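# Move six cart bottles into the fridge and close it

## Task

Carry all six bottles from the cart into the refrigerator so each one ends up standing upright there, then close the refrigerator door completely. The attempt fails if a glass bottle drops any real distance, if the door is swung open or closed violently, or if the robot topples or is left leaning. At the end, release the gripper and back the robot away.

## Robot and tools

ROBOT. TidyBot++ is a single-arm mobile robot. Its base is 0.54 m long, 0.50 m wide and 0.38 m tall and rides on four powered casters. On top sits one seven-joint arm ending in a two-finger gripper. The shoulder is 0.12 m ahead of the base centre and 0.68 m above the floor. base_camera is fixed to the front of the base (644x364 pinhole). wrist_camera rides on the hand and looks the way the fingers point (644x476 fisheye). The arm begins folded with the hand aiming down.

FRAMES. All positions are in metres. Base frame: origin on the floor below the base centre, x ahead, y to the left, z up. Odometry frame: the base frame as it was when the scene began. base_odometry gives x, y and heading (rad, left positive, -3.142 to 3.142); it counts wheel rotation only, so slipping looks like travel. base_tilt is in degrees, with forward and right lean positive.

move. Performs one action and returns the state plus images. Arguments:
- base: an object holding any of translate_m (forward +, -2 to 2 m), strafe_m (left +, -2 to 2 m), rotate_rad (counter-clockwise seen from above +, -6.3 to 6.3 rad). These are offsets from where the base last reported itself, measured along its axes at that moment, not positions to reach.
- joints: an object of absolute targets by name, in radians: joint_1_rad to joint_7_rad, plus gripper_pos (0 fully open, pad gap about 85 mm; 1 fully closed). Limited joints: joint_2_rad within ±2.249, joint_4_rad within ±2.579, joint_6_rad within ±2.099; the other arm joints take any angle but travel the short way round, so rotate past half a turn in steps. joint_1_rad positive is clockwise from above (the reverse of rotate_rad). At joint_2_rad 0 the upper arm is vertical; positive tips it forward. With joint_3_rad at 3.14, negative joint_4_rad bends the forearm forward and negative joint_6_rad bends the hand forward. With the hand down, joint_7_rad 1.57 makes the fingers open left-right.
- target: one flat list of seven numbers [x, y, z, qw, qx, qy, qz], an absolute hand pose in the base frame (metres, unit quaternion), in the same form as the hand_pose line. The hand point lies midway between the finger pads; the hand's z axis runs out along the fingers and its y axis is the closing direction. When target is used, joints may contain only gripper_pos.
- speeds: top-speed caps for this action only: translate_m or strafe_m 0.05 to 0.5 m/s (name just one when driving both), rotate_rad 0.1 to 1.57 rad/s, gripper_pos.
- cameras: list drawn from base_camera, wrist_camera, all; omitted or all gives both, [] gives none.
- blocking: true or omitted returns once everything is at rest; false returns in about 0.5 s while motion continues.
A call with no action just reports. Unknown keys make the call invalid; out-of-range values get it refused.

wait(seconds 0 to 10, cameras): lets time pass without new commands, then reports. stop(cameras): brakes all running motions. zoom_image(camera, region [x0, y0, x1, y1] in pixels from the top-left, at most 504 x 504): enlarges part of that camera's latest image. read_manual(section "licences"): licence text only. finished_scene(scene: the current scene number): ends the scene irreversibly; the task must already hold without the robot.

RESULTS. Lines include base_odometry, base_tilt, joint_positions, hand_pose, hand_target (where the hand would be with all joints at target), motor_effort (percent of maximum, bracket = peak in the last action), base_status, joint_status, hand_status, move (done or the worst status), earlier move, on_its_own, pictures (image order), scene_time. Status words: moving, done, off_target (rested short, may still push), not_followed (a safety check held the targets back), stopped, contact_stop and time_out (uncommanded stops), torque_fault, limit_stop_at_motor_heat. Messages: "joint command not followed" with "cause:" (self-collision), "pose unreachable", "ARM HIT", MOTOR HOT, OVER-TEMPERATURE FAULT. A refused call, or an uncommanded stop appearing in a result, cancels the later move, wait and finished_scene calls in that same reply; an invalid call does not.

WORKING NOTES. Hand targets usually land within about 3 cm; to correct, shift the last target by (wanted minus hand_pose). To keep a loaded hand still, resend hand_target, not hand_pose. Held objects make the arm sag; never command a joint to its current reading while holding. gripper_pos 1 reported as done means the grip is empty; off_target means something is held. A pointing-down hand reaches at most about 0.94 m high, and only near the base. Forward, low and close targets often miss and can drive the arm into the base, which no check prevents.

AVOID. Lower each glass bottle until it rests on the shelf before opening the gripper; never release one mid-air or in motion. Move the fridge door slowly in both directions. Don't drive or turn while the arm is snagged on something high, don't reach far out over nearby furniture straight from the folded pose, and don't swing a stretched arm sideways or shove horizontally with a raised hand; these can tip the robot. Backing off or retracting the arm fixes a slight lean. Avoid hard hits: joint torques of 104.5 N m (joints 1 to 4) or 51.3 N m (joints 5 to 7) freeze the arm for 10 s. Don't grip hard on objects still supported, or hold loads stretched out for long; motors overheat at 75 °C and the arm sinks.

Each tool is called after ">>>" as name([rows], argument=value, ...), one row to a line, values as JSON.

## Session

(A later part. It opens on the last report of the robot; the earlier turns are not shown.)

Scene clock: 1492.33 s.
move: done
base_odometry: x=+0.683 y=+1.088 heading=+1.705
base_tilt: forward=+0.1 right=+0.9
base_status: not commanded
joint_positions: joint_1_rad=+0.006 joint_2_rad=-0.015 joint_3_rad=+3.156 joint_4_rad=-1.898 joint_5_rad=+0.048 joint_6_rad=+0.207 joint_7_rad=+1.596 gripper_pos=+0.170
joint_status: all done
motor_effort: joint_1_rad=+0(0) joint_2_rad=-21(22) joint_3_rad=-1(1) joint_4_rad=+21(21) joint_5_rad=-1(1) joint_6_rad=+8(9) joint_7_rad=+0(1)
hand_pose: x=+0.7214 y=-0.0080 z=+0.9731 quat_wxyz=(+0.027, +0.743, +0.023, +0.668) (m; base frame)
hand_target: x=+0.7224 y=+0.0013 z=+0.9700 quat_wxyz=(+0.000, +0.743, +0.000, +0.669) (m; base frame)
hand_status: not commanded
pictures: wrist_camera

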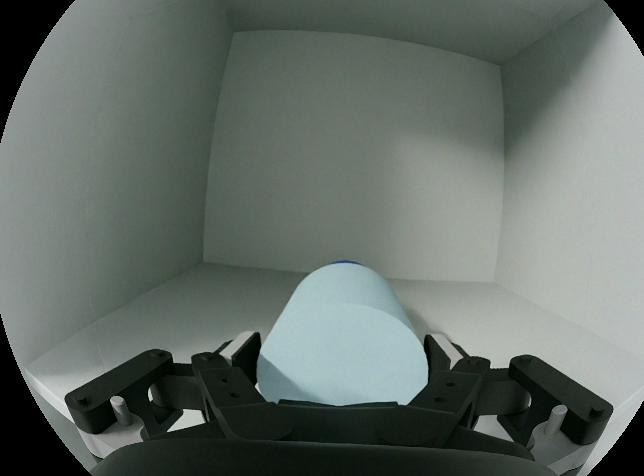

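>>> move(joints={"gripper_pos": 0.08}, cameras=[])

>>> move(joints={"gripper_pos": 0.0}, cameras=["wrist_camera"])

Scene clock: 1497.50 s.
move: done
base_odometry: x=+0.683 y=+1.088 heading=+1.705
base_tilt: forward=+0.2 right=+0.9
base_status: not commanded
joint_positions: joint_1_rad=+0.006 joint_2_rad=-0.015 joint_3_rad=+3.156 joint_4_rad=-1.898 joint_5_rad=+0.048 joint_6_rad=+0.207 joint_7_rad=+1.596 gripper_pos=+0.080
joint_status: all done
motor_effort: joint_1_rad=+0(0) joint_2_rad=-21(21) joint_3_rad=+0(1) joint_4_rad=+21(21) joint_5_rad=-1(1) joint_6_rad=+8(9) joint_7_rad=+0(1)
hand_pose: x=+0.7214 y=-0.0080 z=+0.9731 quat_wxyz=(+0.027, +0.743, +0.023, +0.668) (m; base frame)
hand_target: x=+0.7224 y=+0.0013 z=+0.9700 quat_wxyz=(+0.000, +0.743, +0.000, +0.669) (m; base frame)
hand_status: not commanded
pictures: none
No camera images: "cameras" was empty.

Scene clock: 1498.00 s.
move: done
base_odometry: x=+0.683 y=+1.088 heading=+1.705
base_tilt: forward=+0.2 right=+0.9
base_status: not commanded
joint_positions: joint_1_rad=+0.006 joint_2_rad=-0.015 joint_3_rad=+3.156 joint_4_rad=-1.898 joint_5_rad=+0.048 joint_6_rad=+0.207 joint_7_rad=+1.596 gripper_pos=+0.000
joint_status: all done
motor_effort: joint_1_rad=+0(0) joint_2_rad=-21(21) joint_3_rad=-1(1) joint_4_rad=+21(21) joint_5_rad=+0(1) joint_6_rad=+8(9) joint_7_rad=+0(1)
hand_pose: x=+0.7214 y=-0.0080 z=+0.9731 quat_wxyz=(+0.027, +0.743, +0.023, +0.668) (m; base frame)
hand_target: x=+0.7224 y=+0.0013 z=+0.9700 quat_wxyz=(+0.000, +0.743, +0.000, +0.669) (m; base frame)
hand_status: not commanded
pictures: wrist_camera

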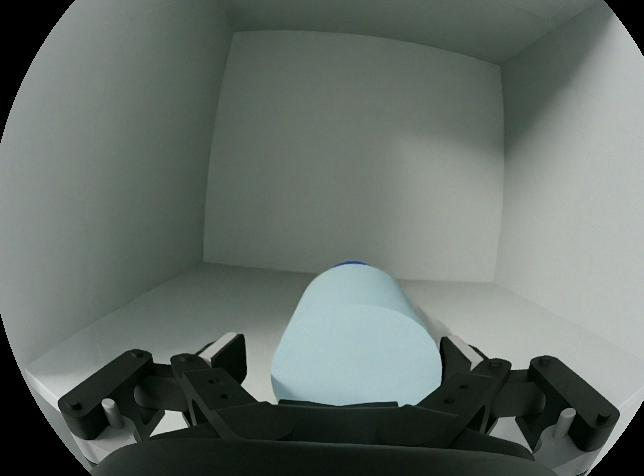

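>>> wait(seconds=2, cameras=["wrist_camera"])

Scene clock: 1505.63 s.
base_odometry: x=+0.683 y=+1.088 heading=+1.705
base_tilt: forward=+0.2 right=+0.8
base_status: not commanded
joint_positions: joint_1_rad=+0.006 joint_2_rad=-0.015 joint_3_rad=+3.156 joint_4_rad=-1.898 joint_5_rad=+0.048 joint_6_rad=+0.207 joint_7_rad=+1.596 gripper_pos=+0.000
joint_status: all done
motor_effort: joint_1_rad=+0(0) joint_2_rad=-21(21) joint_3_rad=+0(1) joint_4_rad=+21(21) joint_5_rad=+0(1) joint_6_rad=+8(9) joint_7_rad=+0(1)
hand_pose: x=+0.7214 y=-0.0080 z=+0.9731 quat_wxyz=(+0.027, +0.743, +0.023, +0.668) (m; base frame)
hand_target: x=+0.7224 y=+0.0013 z=+0.9700 quat_wxyz=(+0.000, +0.743, +0.000, +0.669) (m; base frame)
hand_status: not commanded
wait: 2.00 s; at rest from the start
pictures: wrist_camera

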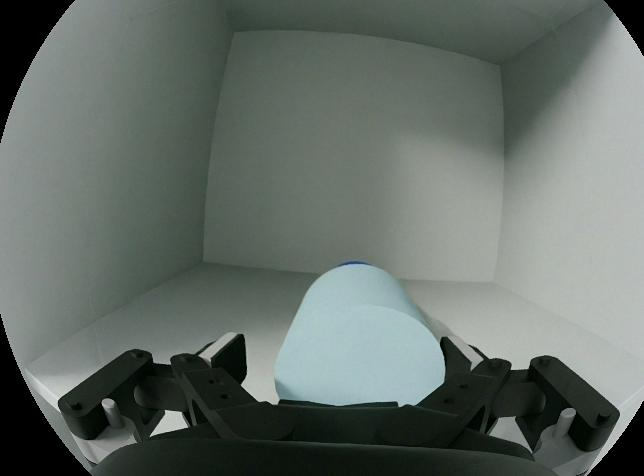

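>>> move(base={"strafe_m": -0.008}, speeds={"strafe_m": 0.05}, cameras=["wrist_camera"])

>>> wait(seconds=2, cameras=["wrist_camera"])

Scene clock: 1512.13 s.
move: done
base_odometry: x=+0.691 y=+1.089 heading=+1.705
base_tilt: forward=+0.2 right=+0.9
base_status: done
joint_positions: joint_1_rad=+0.006 joint_2_rad=-0.015 joint_3_rad=+3.155 joint_4_rad=-1.898 joint_5_rad=+0.048 joint_6_rad=+0.207 joint_7_rad=+1.596 gripper_pos=+0.000
joint_status: not commanded
motor_effort: joint_1_rad=+0(3) joint_2_rad=-21(23) joint_3_rad=+0(3) joint_4_rad=+21(22) joint_5_rad=-1(1) joint_6_rad=+8(9) joint_7_rad=+0(1)
hand_pose: x=+0.7214 y=-0.0073 z=+0.9731 quat_wxyz=(+0.027, +0.743, +0.023, +0.668) (m; base frame)
hand_target: x=+0.7224 y=+0.0013 z=+0.9700 quat_wxyz=(+0.000, +0.743, +0.000, +0.669) (m; base frame)
hand_status: not commanded
pictures: wrist_camera

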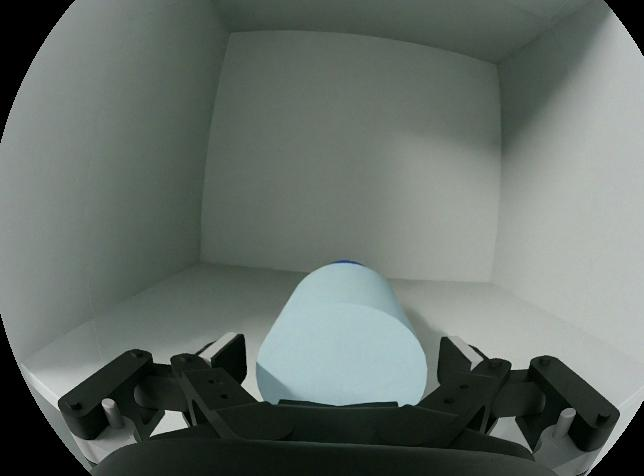

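Scene clock: 1514.13 s.
base_odometry: x=+0.691 y=+1.089 heading=+1.705
base_tilt: forward=+0.2 right=+0.9
base_status: done
joint_positions: joint_1_rad=+0.006 joint_2_rad=-0.015 joint_3_rad=+3.155 joint_4_rad=-1.898 joint_5_rad=+0.048 joint_6_rad=+0.207 joint_7_rad=+1.596 gripper_pos=+0.000
joint_status: not commanded
motor_effort: joint_1_rad=+0(3) joint_2_rad=-21(23) joint_3_rad=+0(3) joint_4_rad=+21(22) joint_5_rad=+0(1) joint_6_rad=+9(9) joint_7_rad=+0(1)
hand_pose: x=+0.7214 y=-0.0073 z=+0.9731 quat_wxyz=(+0.027, +0.743, +0.023, +0.668) (m; base frame)
hand_target: x=+0.7224 y=+0.0013 z=+0.9700 quat_wxyz=(+0.000, +0.743, +0.000, +0.669) (m; base frame)
hand_status: not commanded
wait: 2.00 s; at rest by 0.27 s
pictures: wrist_camera

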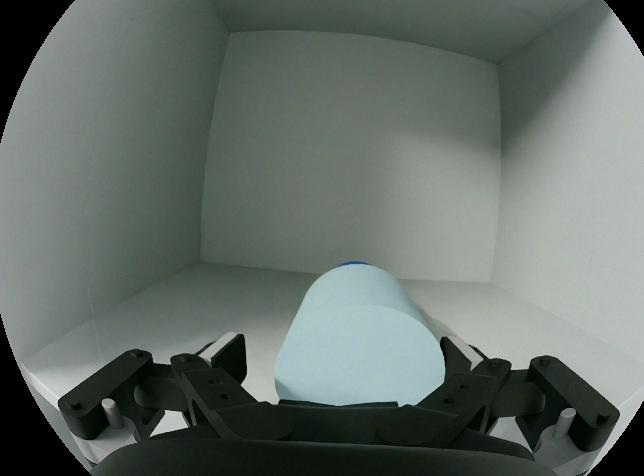

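>>> move(joints={"joint_2_rad": -0.037, "joint_4_rad": -1.826, "joint_6_rad": 0.002}, base={"translate_m": 0.008}, speeds={"translate_m": 0.1}, cameras=[])

>>> move(joints={"joint_2_rad": -0.0641, "joint_4_rad": -1.7476, "joint_6_rad": -0.2165}, base={"translate_m": 0.015}, speeds={"translate_m": 0.1}, cameras=["wrist_camera"])

>>> move(joints={"joint_2_rad": -0.060, "joint_4_rad": -1.639, "joint_6_rad": -0.446}, base={"translate_m": 0.011}, speeds={"translate_m": 0.1}, cameras=["wrist_camera"])

Scene clock: 1586.63 s.
move: done
base_odometry: x=+0.689 y=+1.097 heading=+1.705
base_tilt: forward=+0.2 right=+0.8
base_status: done
joint_positions: joint_1_rad=+0.006 joint_2_rad=-0.033 joint_3_rad=+3.155 joint_4_rad=-1.827 joint_5_rad=+0.048 joint_6_rad=+0.054 joint_7_rad=+1.596 gripper_pos=+0.000
joint_status: all done
motor_effort: joint_1_rad=+0(1) joint_2_rad=-21(23) joint_3_rad=-1(1) joint_4_rad=+22(22) joint_5_rad=+0(1) joint_6_rad=+9(10) joint_7_rad=+0(1)
hand_pose: x=+0.7187 y=-0.0096 z=+0.9803 quat_wxyz=(+0.029, +0.764, +0.021, +0.644) (m; base frame)
hand_target: x=+0.7144 y=+0.0013 z=+0.9675 quat_wxyz=(+0.000, +0.779, +0.000, +0.627) (m; base frame)
hand_status: not commanded
pictures: none
No camera images: "cameras" was empty.

Scene clock: 1587.80 s.
move: done
base_odometry: x=+0.687 y=+1.112 heading=+1.705
base_tilt: forward=+0.2 right=+0.9
base_status: done
joint_positions: joint_1_rad=+0.006 joint_2_rad=-0.059 joint_3_rad=+3.155 joint_4_rad=-1.749 joint_5_rad=+0.048 joint_6_rad=-0.157 joint_7_rad=+1.596 gripper_pos=+0.000
joint_status: all done
motor_effort: joint_1_rad=+0(1) joint_2_rad=-20(23) joint_3_rad=+0(1) joint_4_rad=+22(22) joint_5_rad=+0(1) joint_6_rad=+8(9) joint_7_rad=+0(1)
hand_pose: x=+0.7060 y=-0.0126 z=+0.9793 quat_wxyz=(+0.030, +0.798, +0.019, +0.602) (m; base frame)
hand_target: x=+0.6990 y=+0.0013 z=+0.9657 quat_wxyz=(+0.000, +0.813, +0.000, +0.582) (m; base frame)
hand_status: not commanded
pictures: wrist_camera

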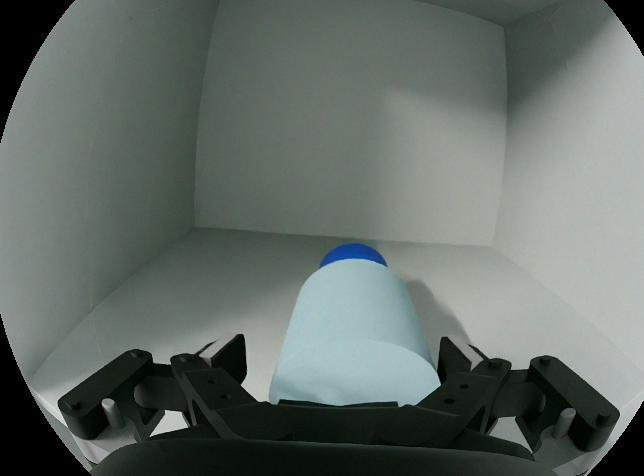

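Scene clock: 1589.07 s.
move: done
base_odometry: x=+0.685 y=+1.123 heading=+1.706
base_tilt: forward=+0.3 right=+0.8
base_status: done
joint_positions: joint_1_rad=+0.006 joint_2_rad=-0.062 joint_3_rad=+3.155 joint_4_rad=-1.640 joint_5_rad=+0.048 joint_6_rad=-0.383 joint_7_rad=+1.596 gripper_pos=+0.000
joint_status: all done
motor_effort: joint_1_rad=+0(1) joint_2_rad=-19(24) joint_3_rad=+0(1) joint_4_rad=+21(22) joint_5_rad=+0(1) joint_6_rad=+8(9) joint_7_rad=+0(1)
hand_pose: x=+0.6951 y=-0.0156 z=+0.9807 quat_wxyz=(+0.032, +0.831, +0.016, +0.555) (m; base frame)
hand_target: x=+0.6879 y=+0.0013 z=+0.9627 quat_wxyz=(+0.000, +0.848, +0.000, +0.530) (m; base frame)
hand_status: not commanded
pictures: wrist_camera

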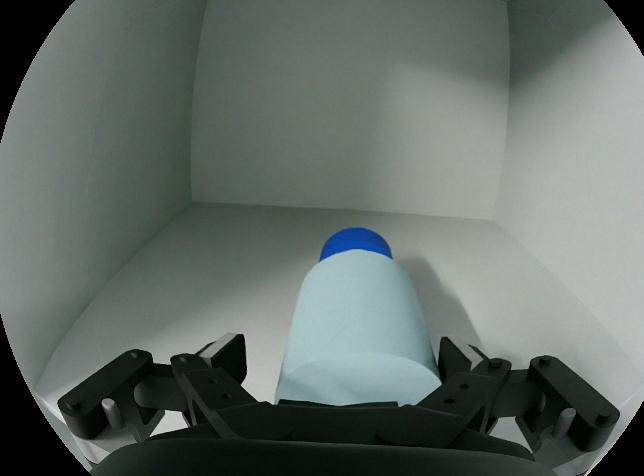

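>>> move(joints={"joint_2_rad": -0.058, "joint_4_rad": -1.5705, "joint_6_rad": -0.6375}, base={"translate_m": 0.028}, speeds={"translate_m": 0.1}, cameras=[])

>>> move(joints={"joint_2_rad": -0.0479, "joint_4_rad": -1.4684, "joint_6_rad": -0.8545}, base={"translate_m": 0.032}, speeds={"translate_m": 0.1}, cameras=["wrist_camera"])

>>> move(joints={"joint_2_rad": -0.0383, "joint_4_rad": -1.3743, "joint_6_rad": -1.064}, base={"translate_m": 0.036}, speeds={"translate_m": 0.1}, cameras=["wrist_camera"])

Scene clock: 1619.47 s.
move: done
base_odometry: x=+0.681 y=+1.151 heading=+1.706
base_tilt: forward=+0.2 right=+0.9
base_status: done
joint_positions: joint_1_rad=+0.006 joint_2_rad=-0.060 joint_3_rad=+3.155 joint_4_rad=-1.572 joint_5_rad=+0.048 joint_6_rad=-0.578 joint_7_rad=+1.596 gripper_pos=+0.000
joint_status: all done
motor_effort: joint_1_rad=+0(1) joint_2_rad=-19(22) joint_3_rad=-1(2) joint_4_rad=+21(22) joint_5_rad=+0(1) joint_6_rad=+8(8) joint_7_rad=+0(1)
hand_pose: x=+0.6777 y=-0.0179 z=+0.9662 quat_wxyz=(+0.032, +0.865, +0.013, +0.501) (m; base frame)
hand_target: x=+0.6690 y=+0.0013 z=+0.9498 quat_wxyz=(+0.000, +0.880, +0.000, +0.476) (m; base frame)
hand_status: not commanded
pictures: none
No camera images: "cameras" was empty.

Scene clock: 1620.73 s.
move: done
base_odometry: x=+0.677 y=+1.182 heading=+1.706
base_tilt: forward=+0.1 right=+0.9
base_status: done
joint_positions: joint_1_rad=+0.006 joint_2_rad=-0.058 joint_3_rad=+3.155 joint_4_rad=-1.470 joint_5_rad=+0.048 joint_6_rad=-0.793 joint_7_rad=+1.596 gripper_pos=+0.000
joint_status: all done
motor_effort: joint_1_rad=+0(1) joint_2_rad=-19(21) joint_3_rad=-1(1) joint_4_rad=+21(22) joint_5_rad=+0(1) joint_6_rad=+7(9) joint_7_rad=+0(1)
hand_pose: x=+0.6556 y=-0.0199 z=+0.9674 quat_wxyz=(+0.033, +0.892, +0.010, +0.451) (m; base frame)
hand_target: x=+0.6469 y=+0.0013 z=+0.9476 quat_wxyz=(+0.000, +0.908, +0.000, +0.420) (m; base frame)
hand_status: not commanded
pictures: wrist_camera

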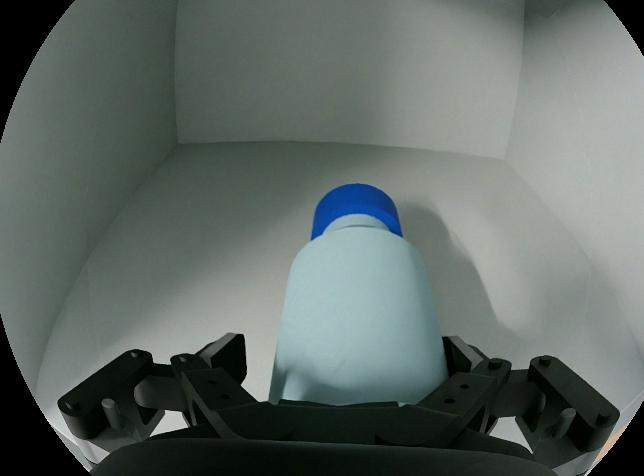

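Scene clock: 1621.93 s.
move: done
base_odometry: x=+0.672 y=+1.218 heading=+1.706
base_tilt: forward=+0.2 right=+0.8
base_status: done
joint_positions: joint_1_rad=+0.006 joint_2_rad=-0.054 joint_3_rad=+3.155 joint_4_rad=-1.375 joint_5_rad=+0.048 joint_6_rad=-1.001 joint_7_rad=+1.596 gripper_pos=+0.000
joint_status: all done
motor_effort: joint_1_rad=+0(1) joint_2_rad=-18(20) joint_3_rad=-1(2) joint_4_rad=+20(21) joint_5_rad=+0(1) joint_6_rad=+6(8) joint_7_rad=+0(1)
hand_pose: x=+0.6281 y=-0.0213 z=+0.9674 quat_wxyz=(+0.032, +0.917, +0.007, +0.397) (m; base frame)
hand_target: x=+0.6189 y=+0.0013 z=+0.9459 quat_wxyz=(+0.000, +0.932, +0.000, +0.362) (m; base frame)
hand_status: not commanded
pictures: wrist_camera

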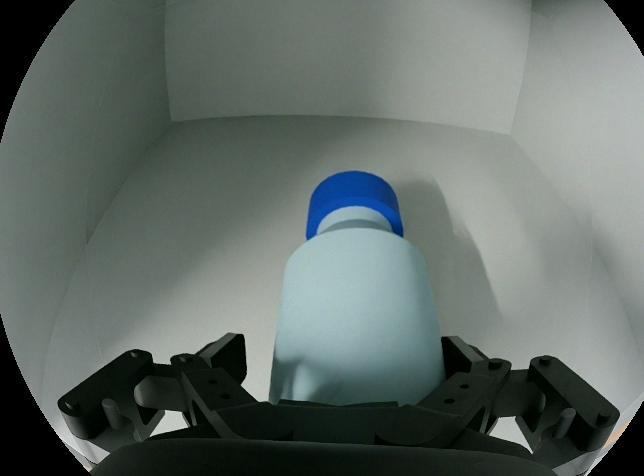

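>>> move(joints={"joint_2_rad": 0.0054, "joint_4_rad": -1.2576, "joint_6_rad": -1.262}, base={"translate_m": 0.02}, speeds={"translate_m": 0.1}, cameras=[])

>>> move(joints={"joint_2_rad": 0.0479, "joint_4_rad": -1.1517, "joint_6_rad": -1.4504}, base={"translate_m": 0.024}, speeds={"translate_m": 0.1}, cameras=["wrist_camera", "base_camera"])

Scene clock: 1631.43 s.
move: done
base_odometry: x=+0.669 y=+1.238 heading=+1.707
base_tilt: forward=+0.2 right=+0.9
base_status: done
joint_positions: joint_1_rad=+0.006 joint_2_rad=-0.014 joint_3_rad=+3.155 joint_4_rad=-1.261 joint_5_rad=+0.048 joint_6_rad=-1.200 joint_7_rad=+1.596 gripper_pos=+0.000
joint_status: all done
motor_effort: joint_1_rad=+0(1) joint_2_rad=-19(20) joint_3_rad=-1(1) joint_4_rad=+19(20) joint_5_rad=+0(1) joint_6_rad=+6(9) joint_7_rad=+0(1)
hand_pose: x=+0.6100 y=-0.0221 z=+0.9634 quat_wxyz=(+0.031, +0.940, +0.003, +0.339) (m; base frame)
hand_target: x=+0.6009 y=+0.0013 z=+0.9438 quat_wxyz=(+0.000, +0.953, +0.000, +0.303) (m; base frame)
hand_status: not commanded
pictures: none
No camera images: "cameras" was empty.

Scene clock: 1632.70 s.
move: done
base_odometry: x=+0.665 y=+1.262 heading=+1.707
base_tilt: forward=+0.2 right=+0.9
base_status: done
joint_positions: joint_1_rad=+0.006 joint_2_rad=+0.025 joint_3_rad=+3.155 joint_4_rad=-1.152 joint_5_rad=+0.048 joint_6_rad=-1.388 joint_7_rad=+1.596 gripper_pos=+0.000
joint_status: all done
motor_effort: joint_1_rad=+0(1) joint_2_rad=-19(20) joint_3_rad=-1(1) joint_4_rad=+18(19) joint_5_rad=+0(1) joint_6_rad=+4(7) joint_7_rad=+0(1)
hand_pose: x=+0.5891 y=-0.0223 z=+0.9626 quat_wxyz=(+0.030, +0.958, +0.001, +0.284) (m; base frame)
hand_target: x=+0.5790 y=+0.0013 z=+0.9417 quat_wxyz=(+0.000, +0.970, +0.000, +0.243) (m; base frame)
hand_status: not commanded
pictures: base_camera, wrist_camera

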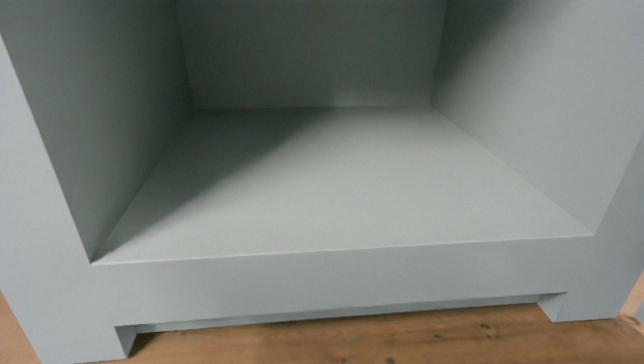

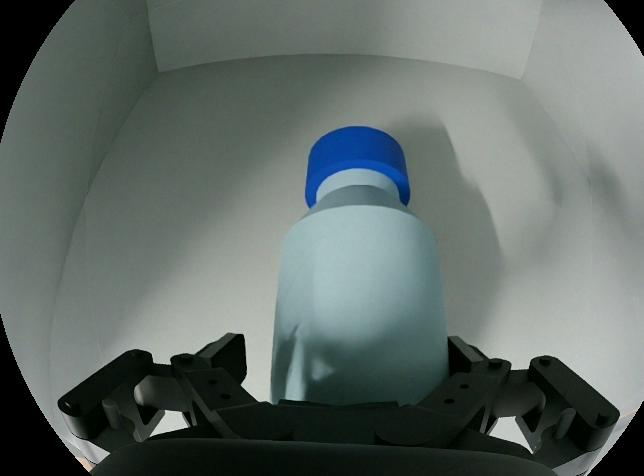

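>>> move(joints={"joint_2_rad": 0.1057, "joint_4_rad": -1.0544, "joint_6_rad": -1.5599}, base={"translate_m": 0.025}, speeds={"translate_m": 0.1}, cameras=["wrist_camera"])

Scene clock: 1711.13 s.
move: done
base_odometry: x=+0.662 y=+1.287 heading=+1.707
base_tilt: forward=+0.2 right=+0.9
base_status: done
joint_positions: joint_1_rad=+0.006 joint_2_rad=+0.085 joint_3_rad=+3.155 joint_4_rad=-1.051 joint_5_rad=+0.048 joint_6_rad=-1.492 joint_7_rad=+1.596 gripper_pos=+0.000
joint_status: all done
motor_effort: joint_1_rad=+0(1) joint_2_rad=-20(22) joint_3_rad=-1(1) joint_4_rad=+16(18) joint_5_rad=+0(1) joint_6_rad=+3(7) joint_7_rad=+0(1)
hand_pose: x=+0.5923 y=-0.0223 z=+0.9629 quat_wxyz=(+0.030, +0.967, -0.001, +0.254) (m; base frame)
hand_target: x=+0.5790 y=+0.0013 z=+0.9417 quat_wxyz=(+0.000, +0.978, +0.000, +0.209) (m; base frame)
hand_status: not commanded
pictures: wrist_camera

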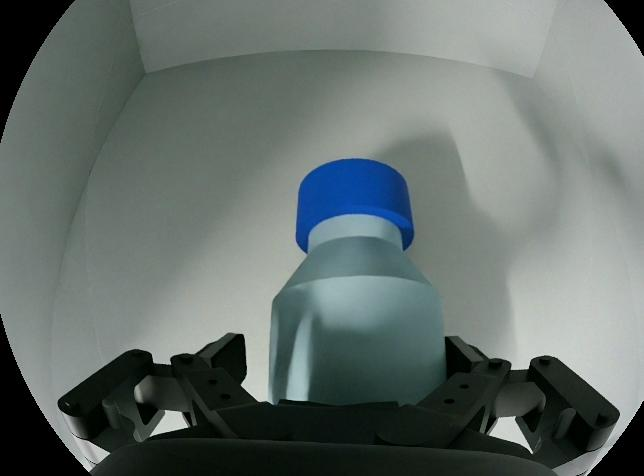

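>>> move(joints={"gripper_pos": 0.2}, cameras=[])

>>> move(joints={"gripper_pos": 0.42}, cameras=["wrist_camera"])

Scene clock: 1728.83 s.
move: done
base_odometry: x=+0.662 y=+1.287 heading=+1.707
base_tilt: forward=+0.1 right=+0.8
base_status: not commanded
joint_positions: joint_1_rad=+0.008 joint_2_rad=+0.086 joint_3_rad=+3.155 joint_4_rad=-1.047 joint_5_rad=+0.048 joint_6_rad=-1.501 joint_7_rad=+1.596 gripper_pos=+0.200
joint_status: all done
motor_effort: joint_1_rad=-2(5) joint_2_rad=-20(21) joint_3_rad=-2(5) joint_4_rad=+16(18) joint_5_rad=-2(6) joint_6_rad=+4(5) joint_7_rad=+0(1)
hand_pose: x=+0.5907 y=-0.0231 z=+0.9628 quat_wxyz=(+0.030, +0.968, -0.002, +0.251) (m; base frame)
hand_target: x=+0.5790 y=+0.0013 z=+0.9417 quat_wxyz=(+0.000, +0.978, +0.000, +0.209) (m; base frame)
hand_status: not commanded
pictures: none
No camera images: "cameras" was empty.

Scene clock: 1729.47 s.
move: off_target
base_odometry: x=+0.662 y=+1.287 heading=+1.707
base_tilt: forward=+0.1 right=+0.9
base_status: not commanded
joint_positions: joint_1_rad=+0.008 joint_2_rad=+0.085 joint_3_rad=+3.155 joint_4_rad=-1.045 joint_5_rad=+0.048 joint_6_rad=-1.503 joint_7_rad=+1.596 gripper_pos=+0.233
joint_status: gripper_pos off_target (ended at +0.233, target +0.420)
motor_effort: joint_1_rad=+0(2) joint_2_rad=-19(21) joint_3_rad=-1(2) joint_4_rad=+15(17) joint_5_rad=-1(2) joint_6_rad=+3(5) joint_7_rad=+0(1)
hand_pose: x=+0.5903 y=-0.0231 z=+0.9637 quat_wxyz=(+0.030, +0.968, -0.002, +0.251) (m; base frame)
hand_target: x=+0.5790 y=+0.0013 z=+0.9417 quat_wxyz=(+0.000, +0.978, +0.000, +0.209) (m; base frame)
hand_status: not commanded
pictures: wrist_camera

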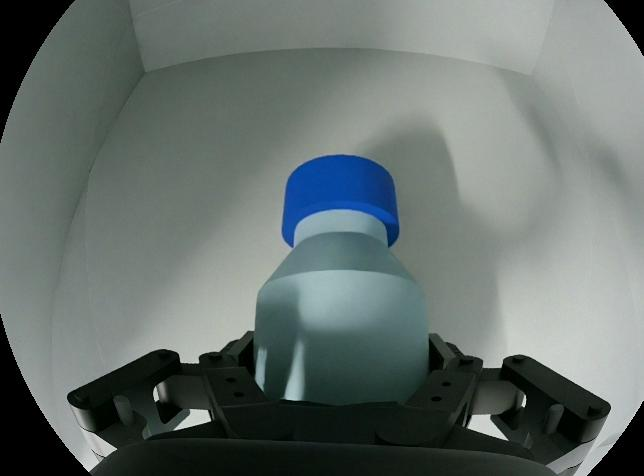

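>>> move(joints={"joint_2_rad": 0.149, "joint_4_rad": -0.8847, "joint_6_rad": -1.6863, "gripper_pos": 0.45}, cameras=["wrist_camera"])

Scene clock: 1734.60 s.
move: off_target
base_odometry: x=+0.662 y=+1.287 heading=+1.707
base_tilt: forward=+0.2 right=+0.9
base_status: not commanded
joint_positions: joint_1_rad=+0.008 joint_2_rad=+0.152 joint_3_rad=+3.155 joint_4_rad=-0.910 joint_5_rad=+0.048 joint_6_rad=-1.639 joint_7_rad=+1.596 gripper_pos=+0.233
joint_status: gripper_pos off_target (ended at +0.233, target +0.450); the others done
motor_effort: joint_1_rad=+0(1) joint_2_rad=-26(28) joint_3_rad=-1(2) joint_4_rad=+20(21) joint_5_rad=+0(1) joint_6_rad=+6(6) joint_7_rad=+0(1)
hand_pose: x=+0.5896 y=-0.0228 z=+0.9699 quat_wxyz=(+0.029, +0.975, -0.004, +0.218) (m; base frame)
hand_target: x=+0.5789 y=+0.0013 z=+0.9747 quat_wxyz=(+0.000, +0.978, +0.000, +0.209) (m; base frame)
hand_status: not commanded
pictures: wrist_camera

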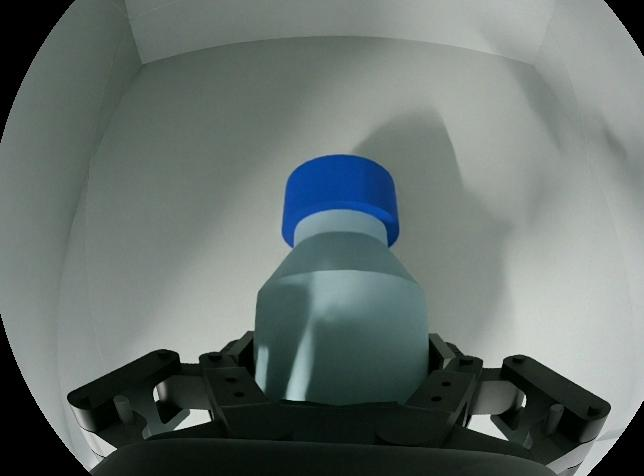

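>>> move(joints={"joint_2_rad": 0.0725, "joint_4_rad": -0.9783, "joint_6_rad": -1.5593}, cameras=[])

>>> move(joints={"joint_2_rad": -0.0041, "joint_4_rad": -1.0718, "joint_6_rad": -1.4323}, cameras=["wrist_camera"])

Scene clock: 1745.67 s.
move: done
base_odometry: x=+0.662 y=+1.287 heading=+1.707
base_tilt: forward=+0.2 right=+0.9
base_status: not commanded
joint_positions: joint_1_rad=+0.008 joint_2_rad=+0.095 joint_3_rad=+3.155 joint_4_rad=-0.981 joint_5_rad=+0.048 joint_6_rad=-1.605 joint_7_rad=+1.596 gripper_pos=+0.233
joint_status: all done
motor_effort: joint_1_rad=+0(0) joint_2_rad=-25(28) joint_3_rad=+0(1) joint_4_rad=+21(22) joint_5_rad=+0(1) joint_6_rad=+6(7) joint_7_rad=+0(1)
hand_pose: x=+0.5737 y=-0.0227 z=+0.9715 quat_wxyz=(+0.029, +0.973, -0.004, +0.228) (m; base frame)
hand_target: x=+0.5801 y=+0.0013 z=+0.9893 quat_wxyz=(+0.000, +0.965, +0.000, +0.263) (m; base frame)
hand_status: not commanded
pictures: none
No camera images: "cameras" was empty.

Scene clock: 1746.63 s.
move: done
base_odometry: x=+0.662 y=+1.287 heading=+1.707
base_tilt: forward=+0.1 right=+0.9
base_status: not commanded
joint_positions: joint_1_rad=+0.008 joint_2_rad=+0.019 joint_3_rad=+3.155 joint_4_rad=-1.074 joint_5_rad=+0.048 joint_6_rad=-1.499 joint_7_rad=+1.596 gripper_pos=+0.233
joint_status: all done
motor_effort: joint_1_rad=+0(0) joint_2_rad=-23(26) joint_3_rad=-1(1) joint_4_rad=+21(22) joint_5_rad=+0(1) joint_6_rad=+7(7) joint_7_rad=+0(1)
hand_pose: x=+0.5685 y=-0.0229 z=+0.9822 quat_wxyz=(+0.030, +0.962, -0.003, +0.271) (m; base frame)
hand_target: x=+0.5790 y=+0.0013 z=+1.0047 quat_wxyz=(+0.000, +0.949, +0.000, +0.315) (m; base frame)
hand_status: not commanded
pictures: wrist_camera

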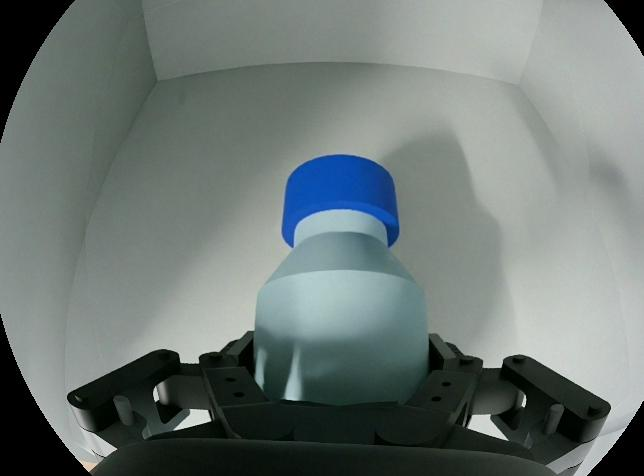

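>>> move(joints={"joint_2_rad": -0.09, "joint_4_rad": -1.1968, "joint_6_rad": -1.2654}, cameras=[])

>>> move(joints={"joint_2_rad": -0.17, "joint_4_rad": -1.3217, "joint_6_rad": -1.0985}, cameras=["wrist_camera"])

Scene clock: 1758.07 s.
move: done
base_odometry: x=+0.662 y=+1.287 heading=+1.707
base_tilt: forward=+0.2 right=+0.8
base_status: not commanded
joint_positions: joint_1_rad=+0.008 joint_2_rad=-0.065 joint_3_rad=+3.155 joint_4_rad=-1.199 joint_5_rad=+0.048 joint_6_rad=-1.335 joint_7_rad=+1.596 gripper_pos=+0.233
joint_status: all done
motor_effort: joint_1_rad=+0(0) joint_2_rad=-20(24) joint_3_rad=+0(1) joint_4_rad=+23(23) joint_5_rad=-1(1) joint_6_rad=+9(9) joint_7_rad=+0(1)
hand_pose: x=+0.5701 y=-0.0229 z=+0.9913 quat_wxyz=(+0.031, +0.944, +0.000, +0.329) (m; base frame)
hand_target: x=+0.5789 y=+0.0013 z=+1.0179 quat_wxyz=(+0.000, +0.927, +0.000, +0.375) (m; base frame)
hand_status: not commanded
pictures: none
No camera images: "cameras" was empty.

Scene clock: 1759.37 s.
move: done
base_odometry: x=+0.662 y=+1.287 heading=+1.707
base_tilt: forward=+0.1 right=+0.9
base_status: not commanded
joint_positions: joint_1_rad=+0.008 joint_2_rad=-0.143 joint_3_rad=+3.155 joint_4_rad=-1.325 joint_5_rad=+0.048 joint_6_rad=-1.170 joint_7_rad=+1.596 gripper_pos=+0.233
joint_status: all done
motor_effort: joint_1_rad=+0(1) joint_2_rad=-18(21) joint_3_rad=+0(1) joint_4_rad=+23(24) joint_5_rad=+1(1) joint_6_rad=+9(10) joint_7_rad=+0(1)
hand_pose: x=+0.5706 y=-0.0224 z=+0.9986 quat_wxyz=(+0.032, +0.923, +0.002, +0.384) (m; base frame)
hand_target: x=+0.5771 y=+0.0013 z=+1.0288 quat_wxyz=(+0.000, +0.902, +0.000, +0.431) (m; base frame)
hand_status: not commanded
pictures: wrist_camera

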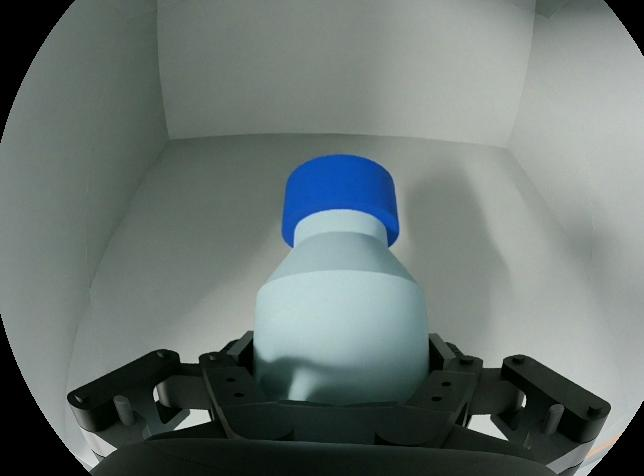

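>>> move(joints={"joint_2_rad": -0.231, "joint_4_rad": -1.4333, "joint_6_rad": -0.9228}, cameras=[])

>>> move(joints={"joint_2_rad": -0.29, "joint_4_rad": -1.5448, "joint_6_rad": -0.7471}, cameras=["wrist_camera"])

Scene clock: 1767.87 s.
move: done
base_odometry: x=+0.662 y=+1.287 heading=+1.707
base_tilt: forward=+0.3 right=+0.9
base_status: not commanded
joint_positions: joint_1_rad=+0.008 joint_2_rad=-0.201 joint_3_rad=+3.155 joint_4_rad=-1.438 joint_5_rad=+0.048 joint_6_rad=-0.996 joint_7_rad=+1.596 gripper_pos=+0.233
joint_status: all done
motor_effort: joint_1_rad=+0(0) joint_2_rad=-17(19) joint_3_rad=+0(1) joint_4_rad=+25(25) joint_5_rad=+0(1) joint_6_rad=+10(11) joint_7_rad=-1(1)
hand_pose: x=+0.5771 y=-0.0216 z=+1.0062 quat_wxyz=(+0.033, +0.898, +0.004, +0.438) (m; base frame)
hand_target: x=+0.5806 y=+0.0013 z=+1.0408 quat_wxyz=(+0.000, +0.874, +0.000, +0.487) (m; base frame)
hand_status: not commanded
pictures: none
No camera images: "cameras" was empty.

Scene clock: 1769.13 s.
move: done
base_odometry: x=+0.662 y=+1.287 heading=+1.707
base_tilt: forward=+0.2 right=+0.8
base_status: not commanded
joint_positions: joint_1_rad=+0.008 joint_2_rad=-0.260 joint_3_rad=+3.155 joint_4_rad=-1.550 joint_5_rad=+0.048 joint_6_rad=-0.821 joint_7_rad=+1.596 gripper_pos=+0.233
joint_status: all done
motor_effort: joint_1_rad=+0(0) joint_2_rad=-16(17) joint_3_rad=-1(1) joint_4_rad=+25(26) joint_5_rad=+0(1) joint_6_rad=+11(11) joint_7_rad=+0(1)
hand_pose: x=+0.5795 y=-0.0202 z=+1.0154 quat_wxyz=(+0.033, +0.870, +0.007, +0.492) (m; base frame)
hand_target: x=+0.5803 y=+0.0013 z=+1.0526 quat_wxyz=(+0.000, +0.842, +0.000, +0.540) (m; base frame)
hand_status: not commanded
pictures: wrist_camera

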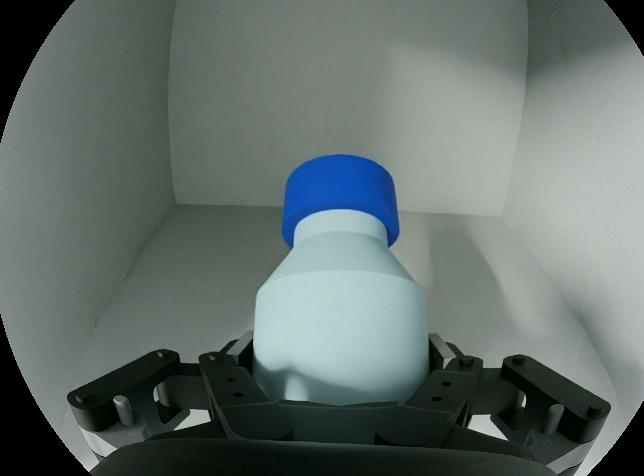

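>>> move(cameras=["wrist_camera"])

Scene clock: 1813.33 s.
base_odometry: x=+0.662 y=+1.287 heading=+1.707
base_tilt: forward=+0.2 right=+0.8
base_status: not commanded
joint_positions: joint_1_rad=+0.008 joint_2_rad=-0.260 joint_3_rad=+3.155 joint_4_rad=-1.550 joint_5_rad=+0.048 joint_6_rad=-0.820 joint_7_rad=+1.596 gripper_pos=+0.233
joint_status: all done
motor_effort: joint_1_rad=+0(0) joint_2_rad=-15(17) joint_3_rad=-1(1) joint_4_rad=+25(26) joint_5_rad=+0(1) joint_6_rad=+11(11) joint_7_rad=+0(1)
hand_pose: x=+0.5798 y=-0.0202 z=+1.0159 quat_wxyz=(+0.033, +0.870, +0.007, +0.493) (m; base frame)
hand_target: x=+0.5803 y=+0.0013 z=+1.0526 quat_wxyz=(+0.000, +0.842, +0.000, +0.540) (m; base frame)
hand_status: not commanded
pictures: wrist_camera

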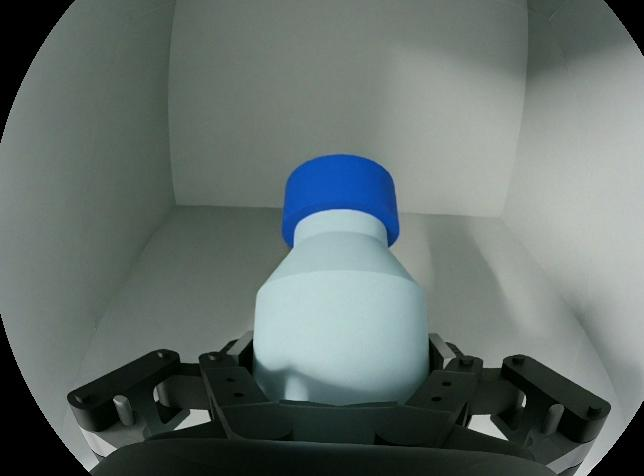

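>>> move(joints={"joint_2_rad": -0.30, "joint_6_rad": -0.62}, cameras=[])

>>> move(joints={"joint_2_rad": -0.31, "joint_4_rad": -1.6565, "joint_6_rad": -0.5511}, cameras=["wrist_camera"])

Scene clock: 1834.07 s.
move: done
base_odometry: x=+0.662 y=+1.287 heading=+1.707
base_tilt: forward=+0.2 right=+0.9
base_status: not commanded
joint_positions: joint_1_rad=+0.008 joint_2_rad=-0.270 joint_3_rad=+3.155 joint_4_rad=-1.556 joint_5_rad=+0.048 joint_6_rad=-0.676 joint_7_rad=+1.596 gripper_pos=+0.233
joint_status: all done
motor_effort: joint_1_rad=+0(0) joint_2_rad=-15(17) joint_3_rad=-1(1) joint_4_rad=+26(28) joint_5_rad=+0(1) joint_6_rad=+12(14) joint_7_rad=+0(1)
hand_pose: x=+0.5960 y=-0.0192 z=+1.0572 quat_wxyz=(+0.034, +0.831, +0.008, +0.555) (m; base frame)
hand_target: x=+0.5904 y=+0.0013 z=+1.0942 quat_wxyz=(+0.000, +0.803, +0.000, +0.596) (m; base frame)
hand_status: not commanded
pictures: none
No camera images: "cameras" was empty.

Scene clock: 1835.30 s.
move: done
base_odometry: x=+0.662 y=+1.287 heading=+1.707
base_tilt: forward=+0.2 right=+0.8
base_status: not commanded
joint_positions: joint_1_rad=+0.008 joint_2_rad=-0.280 joint_3_rad=+3.155 joint_4_rad=-1.670 joint_5_rad=+0.048 joint_6_rad=-0.623 joint_7_rad=+1.596 gripper_pos=+0.233
joint_status: all done
motor_effort: joint_1_rad=+0(0) joint_2_rad=-15(18) joint_3_rad=+0(1) joint_4_rad=+26(28) joint_5_rad=+0(1) joint_6_rad=+12(13) joint_7_rad=+0(1)
hand_pose: x=+0.5931 y=-0.0183 z=+1.0100 quat_wxyz=(+0.033, +0.845, +0.010, +0.534) (m; base frame)
hand_target: x=+0.5920 y=+0.0013 z=+1.0525 quat_wxyz=(+0.000, +0.813, +0.000, +0.583) (m; base frame)
hand_status: not commanded
pictures: wrist_camera

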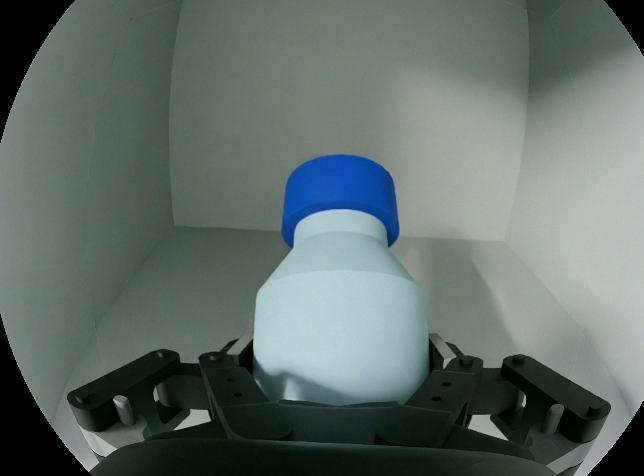

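>>> move(joints={"joint_2_rad": -0.33, "joint_6_rad": -0.40}, base={"translate_m": -0.02}, speeds={"translate_m": 0.1}, cameras=[])

>>> move(joints={"joint_2_rad": -0.34, "joint_4_rad": -1.7681, "joint_6_rad": -0.3551}, cameras=["wrist_camera"])

Scene clock: 1846.00 s.
move: done
base_odometry: x=+0.665 y=+1.267 heading=+1.707
base_tilt: forward=+0.2 right=+0.9
base_status: done
joint_positions: joint_1_rad=+0.008 joint_2_rad=-0.314 joint_3_rad=+3.155 joint_4_rad=-1.669 joint_5_rad=+0.048 joint_6_rad=-0.457 joint_7_rad=+1.596 gripper_pos=+0.233
joint_status: all done
motor_effort: joint_1_rad=+0(1) joint_2_rad=-14(20) joint_3_rad=+0(1) joint_4_rad=+27(29) joint_5_rad=+0(1) joint_6_rad=+12(14) joint_7_rad=-1(1)
hand_pose: x=+0.5981 y=-0.0167 z=+1.0756 quat_wxyz=(+0.034, +0.787, +0.011, +0.616) (m; base frame)
hand_target: x=+0.5952 y=+0.0013 z=+1.1076 quat_wxyz=(+0.000, +0.760, +0.000, +0.650) (m; base frame)
hand_status: not commanded
pictures: none
No camera images: "cameras" was empty.

Scene clock: 1847.20 s.
move: done
base_odometry: x=+0.665 y=+1.267 heading=+1.707
base_tilt: forward=+0.2 right=+0.9
base_status: not commanded
joint_positions: joint_1_rad=+0.008 joint_2_rad=-0.314 joint_3_rad=+3.155 joint_4_rad=-1.784 joint_5_rad=+0.048 joint_6_rad=-0.426 joint_7_rad=+1.596 gripper_pos=+0.233
joint_status: all done
motor_effort: joint_1_rad=+0(1) joint_2_rad=-14(16) joint_3_rad=-1(1) joint_4_rad=+27(29) joint_5_rad=-1(1) joint_6_rad=+12(13) joint_7_rad=+0(1)
hand_pose: x=+0.5966 y=-0.0160 z=+1.0145 quat_wxyz=(+0.032, +0.812, +0.013, +0.583) (m; base frame)
hand_target: x=+0.5941 y=+0.0013 z=+1.0576 quat_wxyz=(+0.000, +0.778, +0.000, +0.628) (m; base frame)
hand_status: not commanded
pictures: wrist_camera

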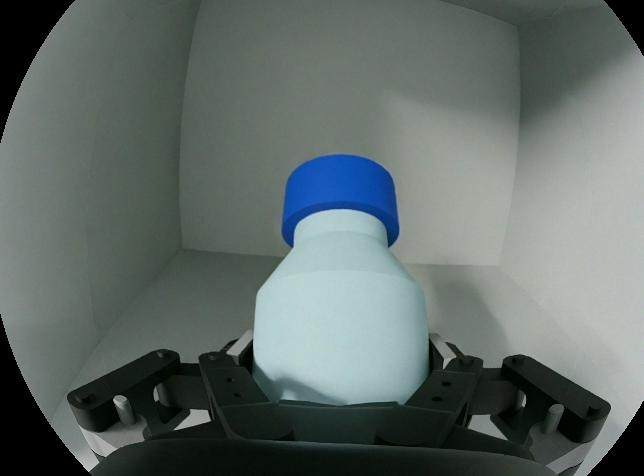

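>>> move(joints={"joint_2_rad": -0.35, "joint_6_rad": -0.20}, cameras=[])

>>> move(joints={"joint_2_rad": -0.355, "joint_4_rad": -1.8612, "joint_6_rad": -0.1408}, cameras=["wrist_camera"])

Scene clock: 1854.27 s.
move: done
base_odometry: x=+0.665 y=+1.267 heading=+1.707
base_tilt: forward=+0.2 right=+0.9
base_status: not commanded
joint_positions: joint_1_rad=+0.008 joint_2_rad=-0.323 joint_3_rad=+3.155 joint_4_rad=-1.781 joint_5_rad=+0.048 joint_6_rad=-0.256 joint_7_rad=+1.596 gripper_pos=+0.233
joint_status: all done
motor_effort: joint_1_rad=+0(0) joint_2_rad=-15(17) joint_3_rad=+0(1) joint_4_rad=+27(30) joint_5_rad=+0(1) joint_6_rad=+12(14) joint_7_rad=+0(1)
hand_pose: x=+0.6058 y=-0.0140 z=+1.0720 quat_wxyz=(+0.033, +0.756, +0.014, +0.654) (m; base frame)
hand_target: x=+0.5964 y=+0.0013 z=+1.1102 quat_wxyz=(+0.000, +0.724, +0.000, +0.690) (m; base frame)
hand_status: not commanded
pictures: none
No camera images: "cameras" was empty.

Scene clock: 1855.43 s.
move: done
base_odometry: x=+0.665 y=+1.267 heading=+1.707
base_tilt: forward=+0.2 right=+0.9
base_status: not commanded
joint_positions: joint_1_rad=+0.008 joint_2_rad=-0.326 joint_3_rad=+3.155 joint_4_rad=-1.876 joint_5_rad=+0.048 joint_6_rad=-0.213 joint_7_rad=+1.596 gripper_pos=+0.233
joint_status: all done
motor_effort: joint_1_rad=+0(0) joint_2_rad=-14(16) joint_3_rad=+0(1) joint_4_rad=+27(29) joint_5_rad=+0(1) joint_6_rad=+13(13) joint_7_rad=+0(1)
hand_pose: x=+0.6041 y=-0.0132 z=+1.0277 quat_wxyz=(+0.032, +0.771, +0.015, +0.635) (m; base frame)
hand_target: x=+0.5968 y=+0.0013 z=+1.0729 quat_wxyz=(+0.000, +0.734, +0.000, +0.680) (m; base frame)
hand_status: not commanded
pictures: wrist_camera

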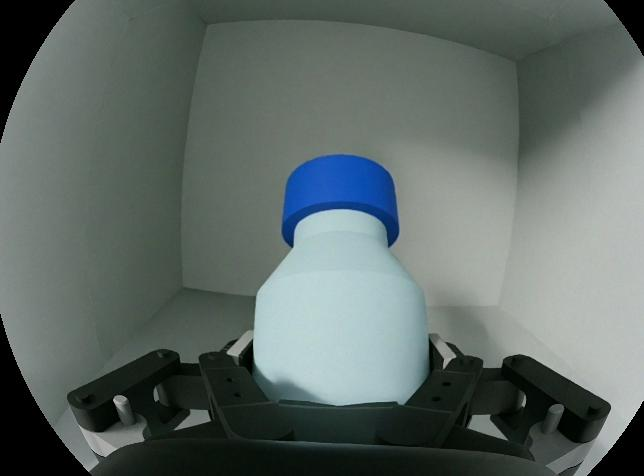

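>>> move(joints={"joint_2_rad": -0.36, "joint_6_rad": 0.01, "joint_7_rad": 1.53}, base={"translate_m": -0.015}, speeds={"translate_m": 0.1}, cameras=[])

>>> move(joints={"joint_2_rad": -0.36, "joint_4_rad": -1.9543, "joint_6_rad": 0.0736, "joint_7_rad": 1.51}, cameras=["wrist_camera"])

Scene clock: 1875.37 s.
move: done
base_odometry: x=+0.667 y=+1.252 heading=+1.707
base_tilt: forward=+0.2 right=+0.8
base_status: done
joint_positions: joint_1_rad=+0.008 joint_2_rad=-0.347 joint_3_rad=+3.155 joint_4_rad=-1.874 joint_5_rad=+0.048 joint_6_rad=-0.048 joint_7_rad=+1.559 gripper_pos=+0.233
joint_status: all done
motor_effort: joint_1_rad=+0(0) joint_2_rad=-14(20) joint_3_rad=+0(1) joint_4_rad=+27(30) joint_5_rad=+0(1) joint_6_rad=+12(14) joint_7_rad=+0(1)
hand_pose: x=+0.6013 y=-0.0111 z=+1.0896 quat_wxyz=(+0.019, +0.709, +0.003, +0.705) (m; base frame)
hand_target: x=+0.5947 y=+0.0013 z=+1.1222 quat_wxyz=(-0.015, +0.678, -0.014, +0.735) (m; base frame)
hand_status: not commanded
pictures: none
No camera images: "cameras" was empty.

Scene clock: 1876.53 s.
move: done
base_odometry: x=+0.667 y=+1.252 heading=+1.707
base_tilt: forward=+0.2 right=+0.9
base_status: not commanded
joint_positions: joint_1_rad=+0.008 joint_2_rad=-0.346 joint_3_rad=+3.155 joint_4_rad=-1.969 joint_5_rad=+0.048 joint_6_rad=+0.001 joint_7_rad=+1.548 gripper_pos=+0.233
joint_status: all done
motor_effort: joint_1_rad=+0(0) joint_2_rad=-14(15) joint_3_rad=+0(1) joint_4_rad=+27(29) joint_5_rad=-1(1) joint_6_rad=+12(14) joint_7_rad=+0(1)
hand_pose: x=+0.6010 y=-0.0101 z=+1.0455 quat_wxyz=(+0.014, +0.725, +0.000, +0.689) (m; base frame)
hand_target: x=+0.5960 y=+0.0013 z=+1.0838 quat_wxyz=(-0.022, +0.689, -0.021, +0.724) (m; base frame)
hand_status: not commanded
pictures: wrist_camera

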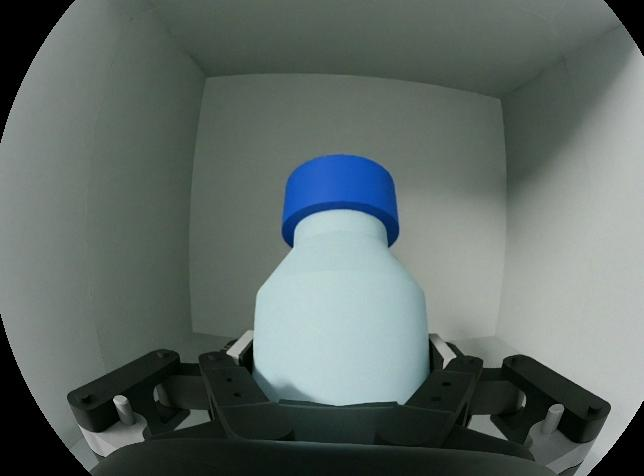

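>>> move(joints={"joint_2_rad": -0.33, "joint_6_rad": 0.25, "joint_7_rad": 1.50}, cameras=[])

>>> move(joints={"joint_2_rad": -0.32, "joint_4_rad": -2.0355, "joint_6_rad": 0.3107, "joint_7_rad": 1.49}, cameras=["wrist_camera"])

Scene clock: 1885.70 s.
move: done
base_odometry: x=+0.667 y=+1.252 heading=+1.707
base_tilt: forward=+0.2 right=+0.9
base_status: not commanded
joint_positions: joint_1_rad=+0.008 joint_2_rad=-0.321 joint_3_rad=+3.155 joint_4_rad=-1.968 joint_5_rad=+0.048 joint_6_rad=+0.190 joint_7_rad=+1.538 gripper_pos=+0.233
joint_status: all done
motor_effort: joint_1_rad=+0(0) joint_2_rad=-15(15) joint_3_rad=+0(1) joint_4_rad=+27(29) joint_5_rad=-1(1) joint_6_rad=+12(14) joint_7_rad=+0(1)
hand_pose: x=+0.6090 y=-0.0076 z=+1.0927 quat_wxyz=(+0.009, +0.666, +0.000, +0.746) (m; base frame)
hand_target: x=+0.6019 y=+0.0013 z=+1.1238 quat_wxyz=(-0.027, +0.634, -0.022, +0.773) (m; base frame)
hand_status: not commanded
pictures: none
No camera images: "cameras" was empty.

Scene clock: 1886.83 s.
move: done
base_odometry: x=+0.667 y=+1.252 heading=+1.707
base_tilt: forward=+0.2 right=+0.8
base_status: not commanded
joint_positions: joint_1_rad=+0.008 joint_2_rad=-0.312 joint_3_rad=+3.155 joint_4_rad=-2.049 joint_5_rad=+0.048 joint_6_rad=+0.239 joint_7_rad=+1.529 gripper_pos=+0.233
joint_status: all done
motor_effort: joint_1_rad=+0(1) joint_2_rad=-15(16) joint_3_rad=+0(1) joint_4_rad=+27(29) joint_5_rad=+0(1) joint_6_rad=+12(14) joint_7_rad=+0(1)
hand_pose: x=+0.6103 y=-0.0068 z=+1.0530 quat_wxyz=(+0.004, +0.681, -0.003, +0.732) (m; base frame)
hand_target: x=+0.6047 y=+0.0013 z=+1.0873 quat_wxyz=(-0.031, +0.646, -0.026, +0.763) (m; base frame)
hand_status: not commanded
pictures: wrist_camera

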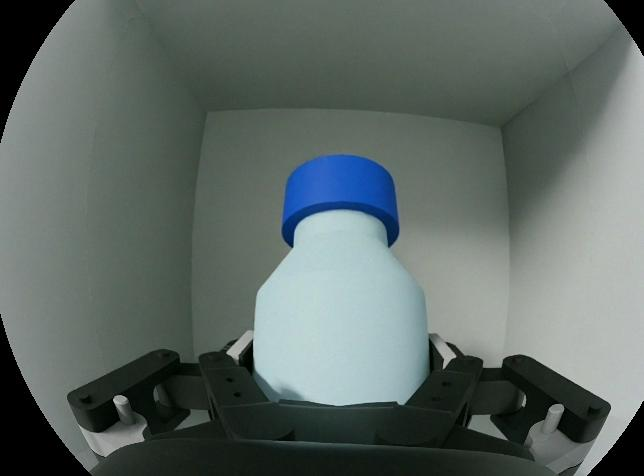

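>>> move(joints={"joint_2_rad": -0.29, "joint_6_rad": 0.48, "joint_7_rad": 1.49}, base={"translate_m": -0.01}, speeds={"translate_m": 0.1}, cameras=[])

>>> move(joints={"joint_2_rad": -0.28, "joint_4_rad": -2.1167, "joint_6_rad": 0.5477, "joint_7_rad": 1.49}, cameras=["wrist_camera"])

Scene clock: 1899.10 s.
move: done
base_odometry: x=+0.668 y=+1.242 heading=+1.707
base_tilt: forward=+0.2 right=+0.8
base_status: done
joint_positions: joint_1_rad=+0.008 joint_2_rad=-0.283 joint_3_rad=+3.155 joint_4_rad=-2.048 joint_5_rad=+0.048 joint_6_rad=+0.419 joint_7_rad=+1.529 gripper_pos=+0.233
joint_status: all done
motor_effort: joint_1_rad=+0(1) joint_2_rad=-16(16) joint_3_rad=+1(1) joint_4_rad=+27(29) joint_5_rad=-1(1) joint_6_rad=+12(14) joint_7_rad=+0(1)
hand_pose: x=+0.6137 y=-0.0044 z=+1.0940 quat_wxyz=(+0.002, +0.624, +0.000, +0.782) (m; base frame)
hand_target: x=+0.6052 y=+0.0013 z=+1.1239 quat_wxyz=(-0.033, +0.591, -0.024, +0.806) (m; base frame)
hand_status: not commanded
pictures: none
No camera images: "cameras" was empty.

Scene clock: 1900.23 s.
move: done
base_odometry: x=+0.668 y=+1.242 heading=+1.707
base_tilt: forward=+0.2 right=+0.8
base_status: not commanded
joint_positions: joint_1_rad=+0.008 joint_2_rad=-0.273 joint_3_rad=+3.155 joint_4_rad=-2.129 joint_5_rad=+0.048 joint_6_rad=+0.476 joint_7_rad=+1.529 gripper_pos=+0.233
joint_status: all done
motor_effort: joint_1_rad=+0(0) joint_2_rad=-15(17) joint_3_rad=+0(1) joint_4_rad=+26(28) joint_5_rad=-1(1) joint_6_rad=+12(13) joint_7_rad=+0(1)
hand_pose: x=+0.6128 y=-0.0034 z=+1.0574 quat_wxyz=(+0.000, +0.637, +0.001, +0.771) (m; base frame)
hand_target: x=+0.6050 y=+0.0013 z=+1.0902 quat_wxyz=(-0.032, +0.600, -0.024, +0.799) (m; base frame)
hand_status: not commanded
pictures: wrist_camera

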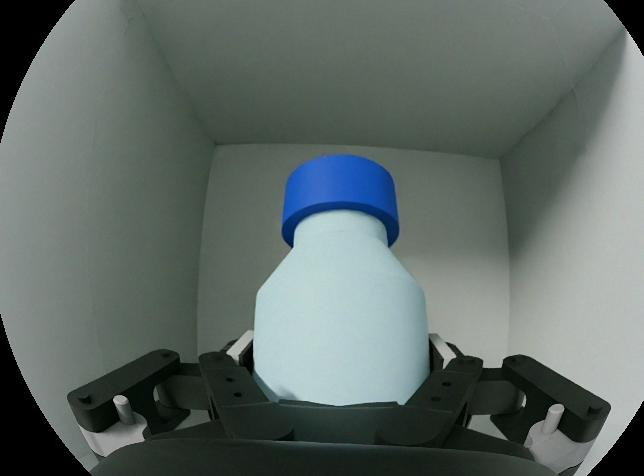

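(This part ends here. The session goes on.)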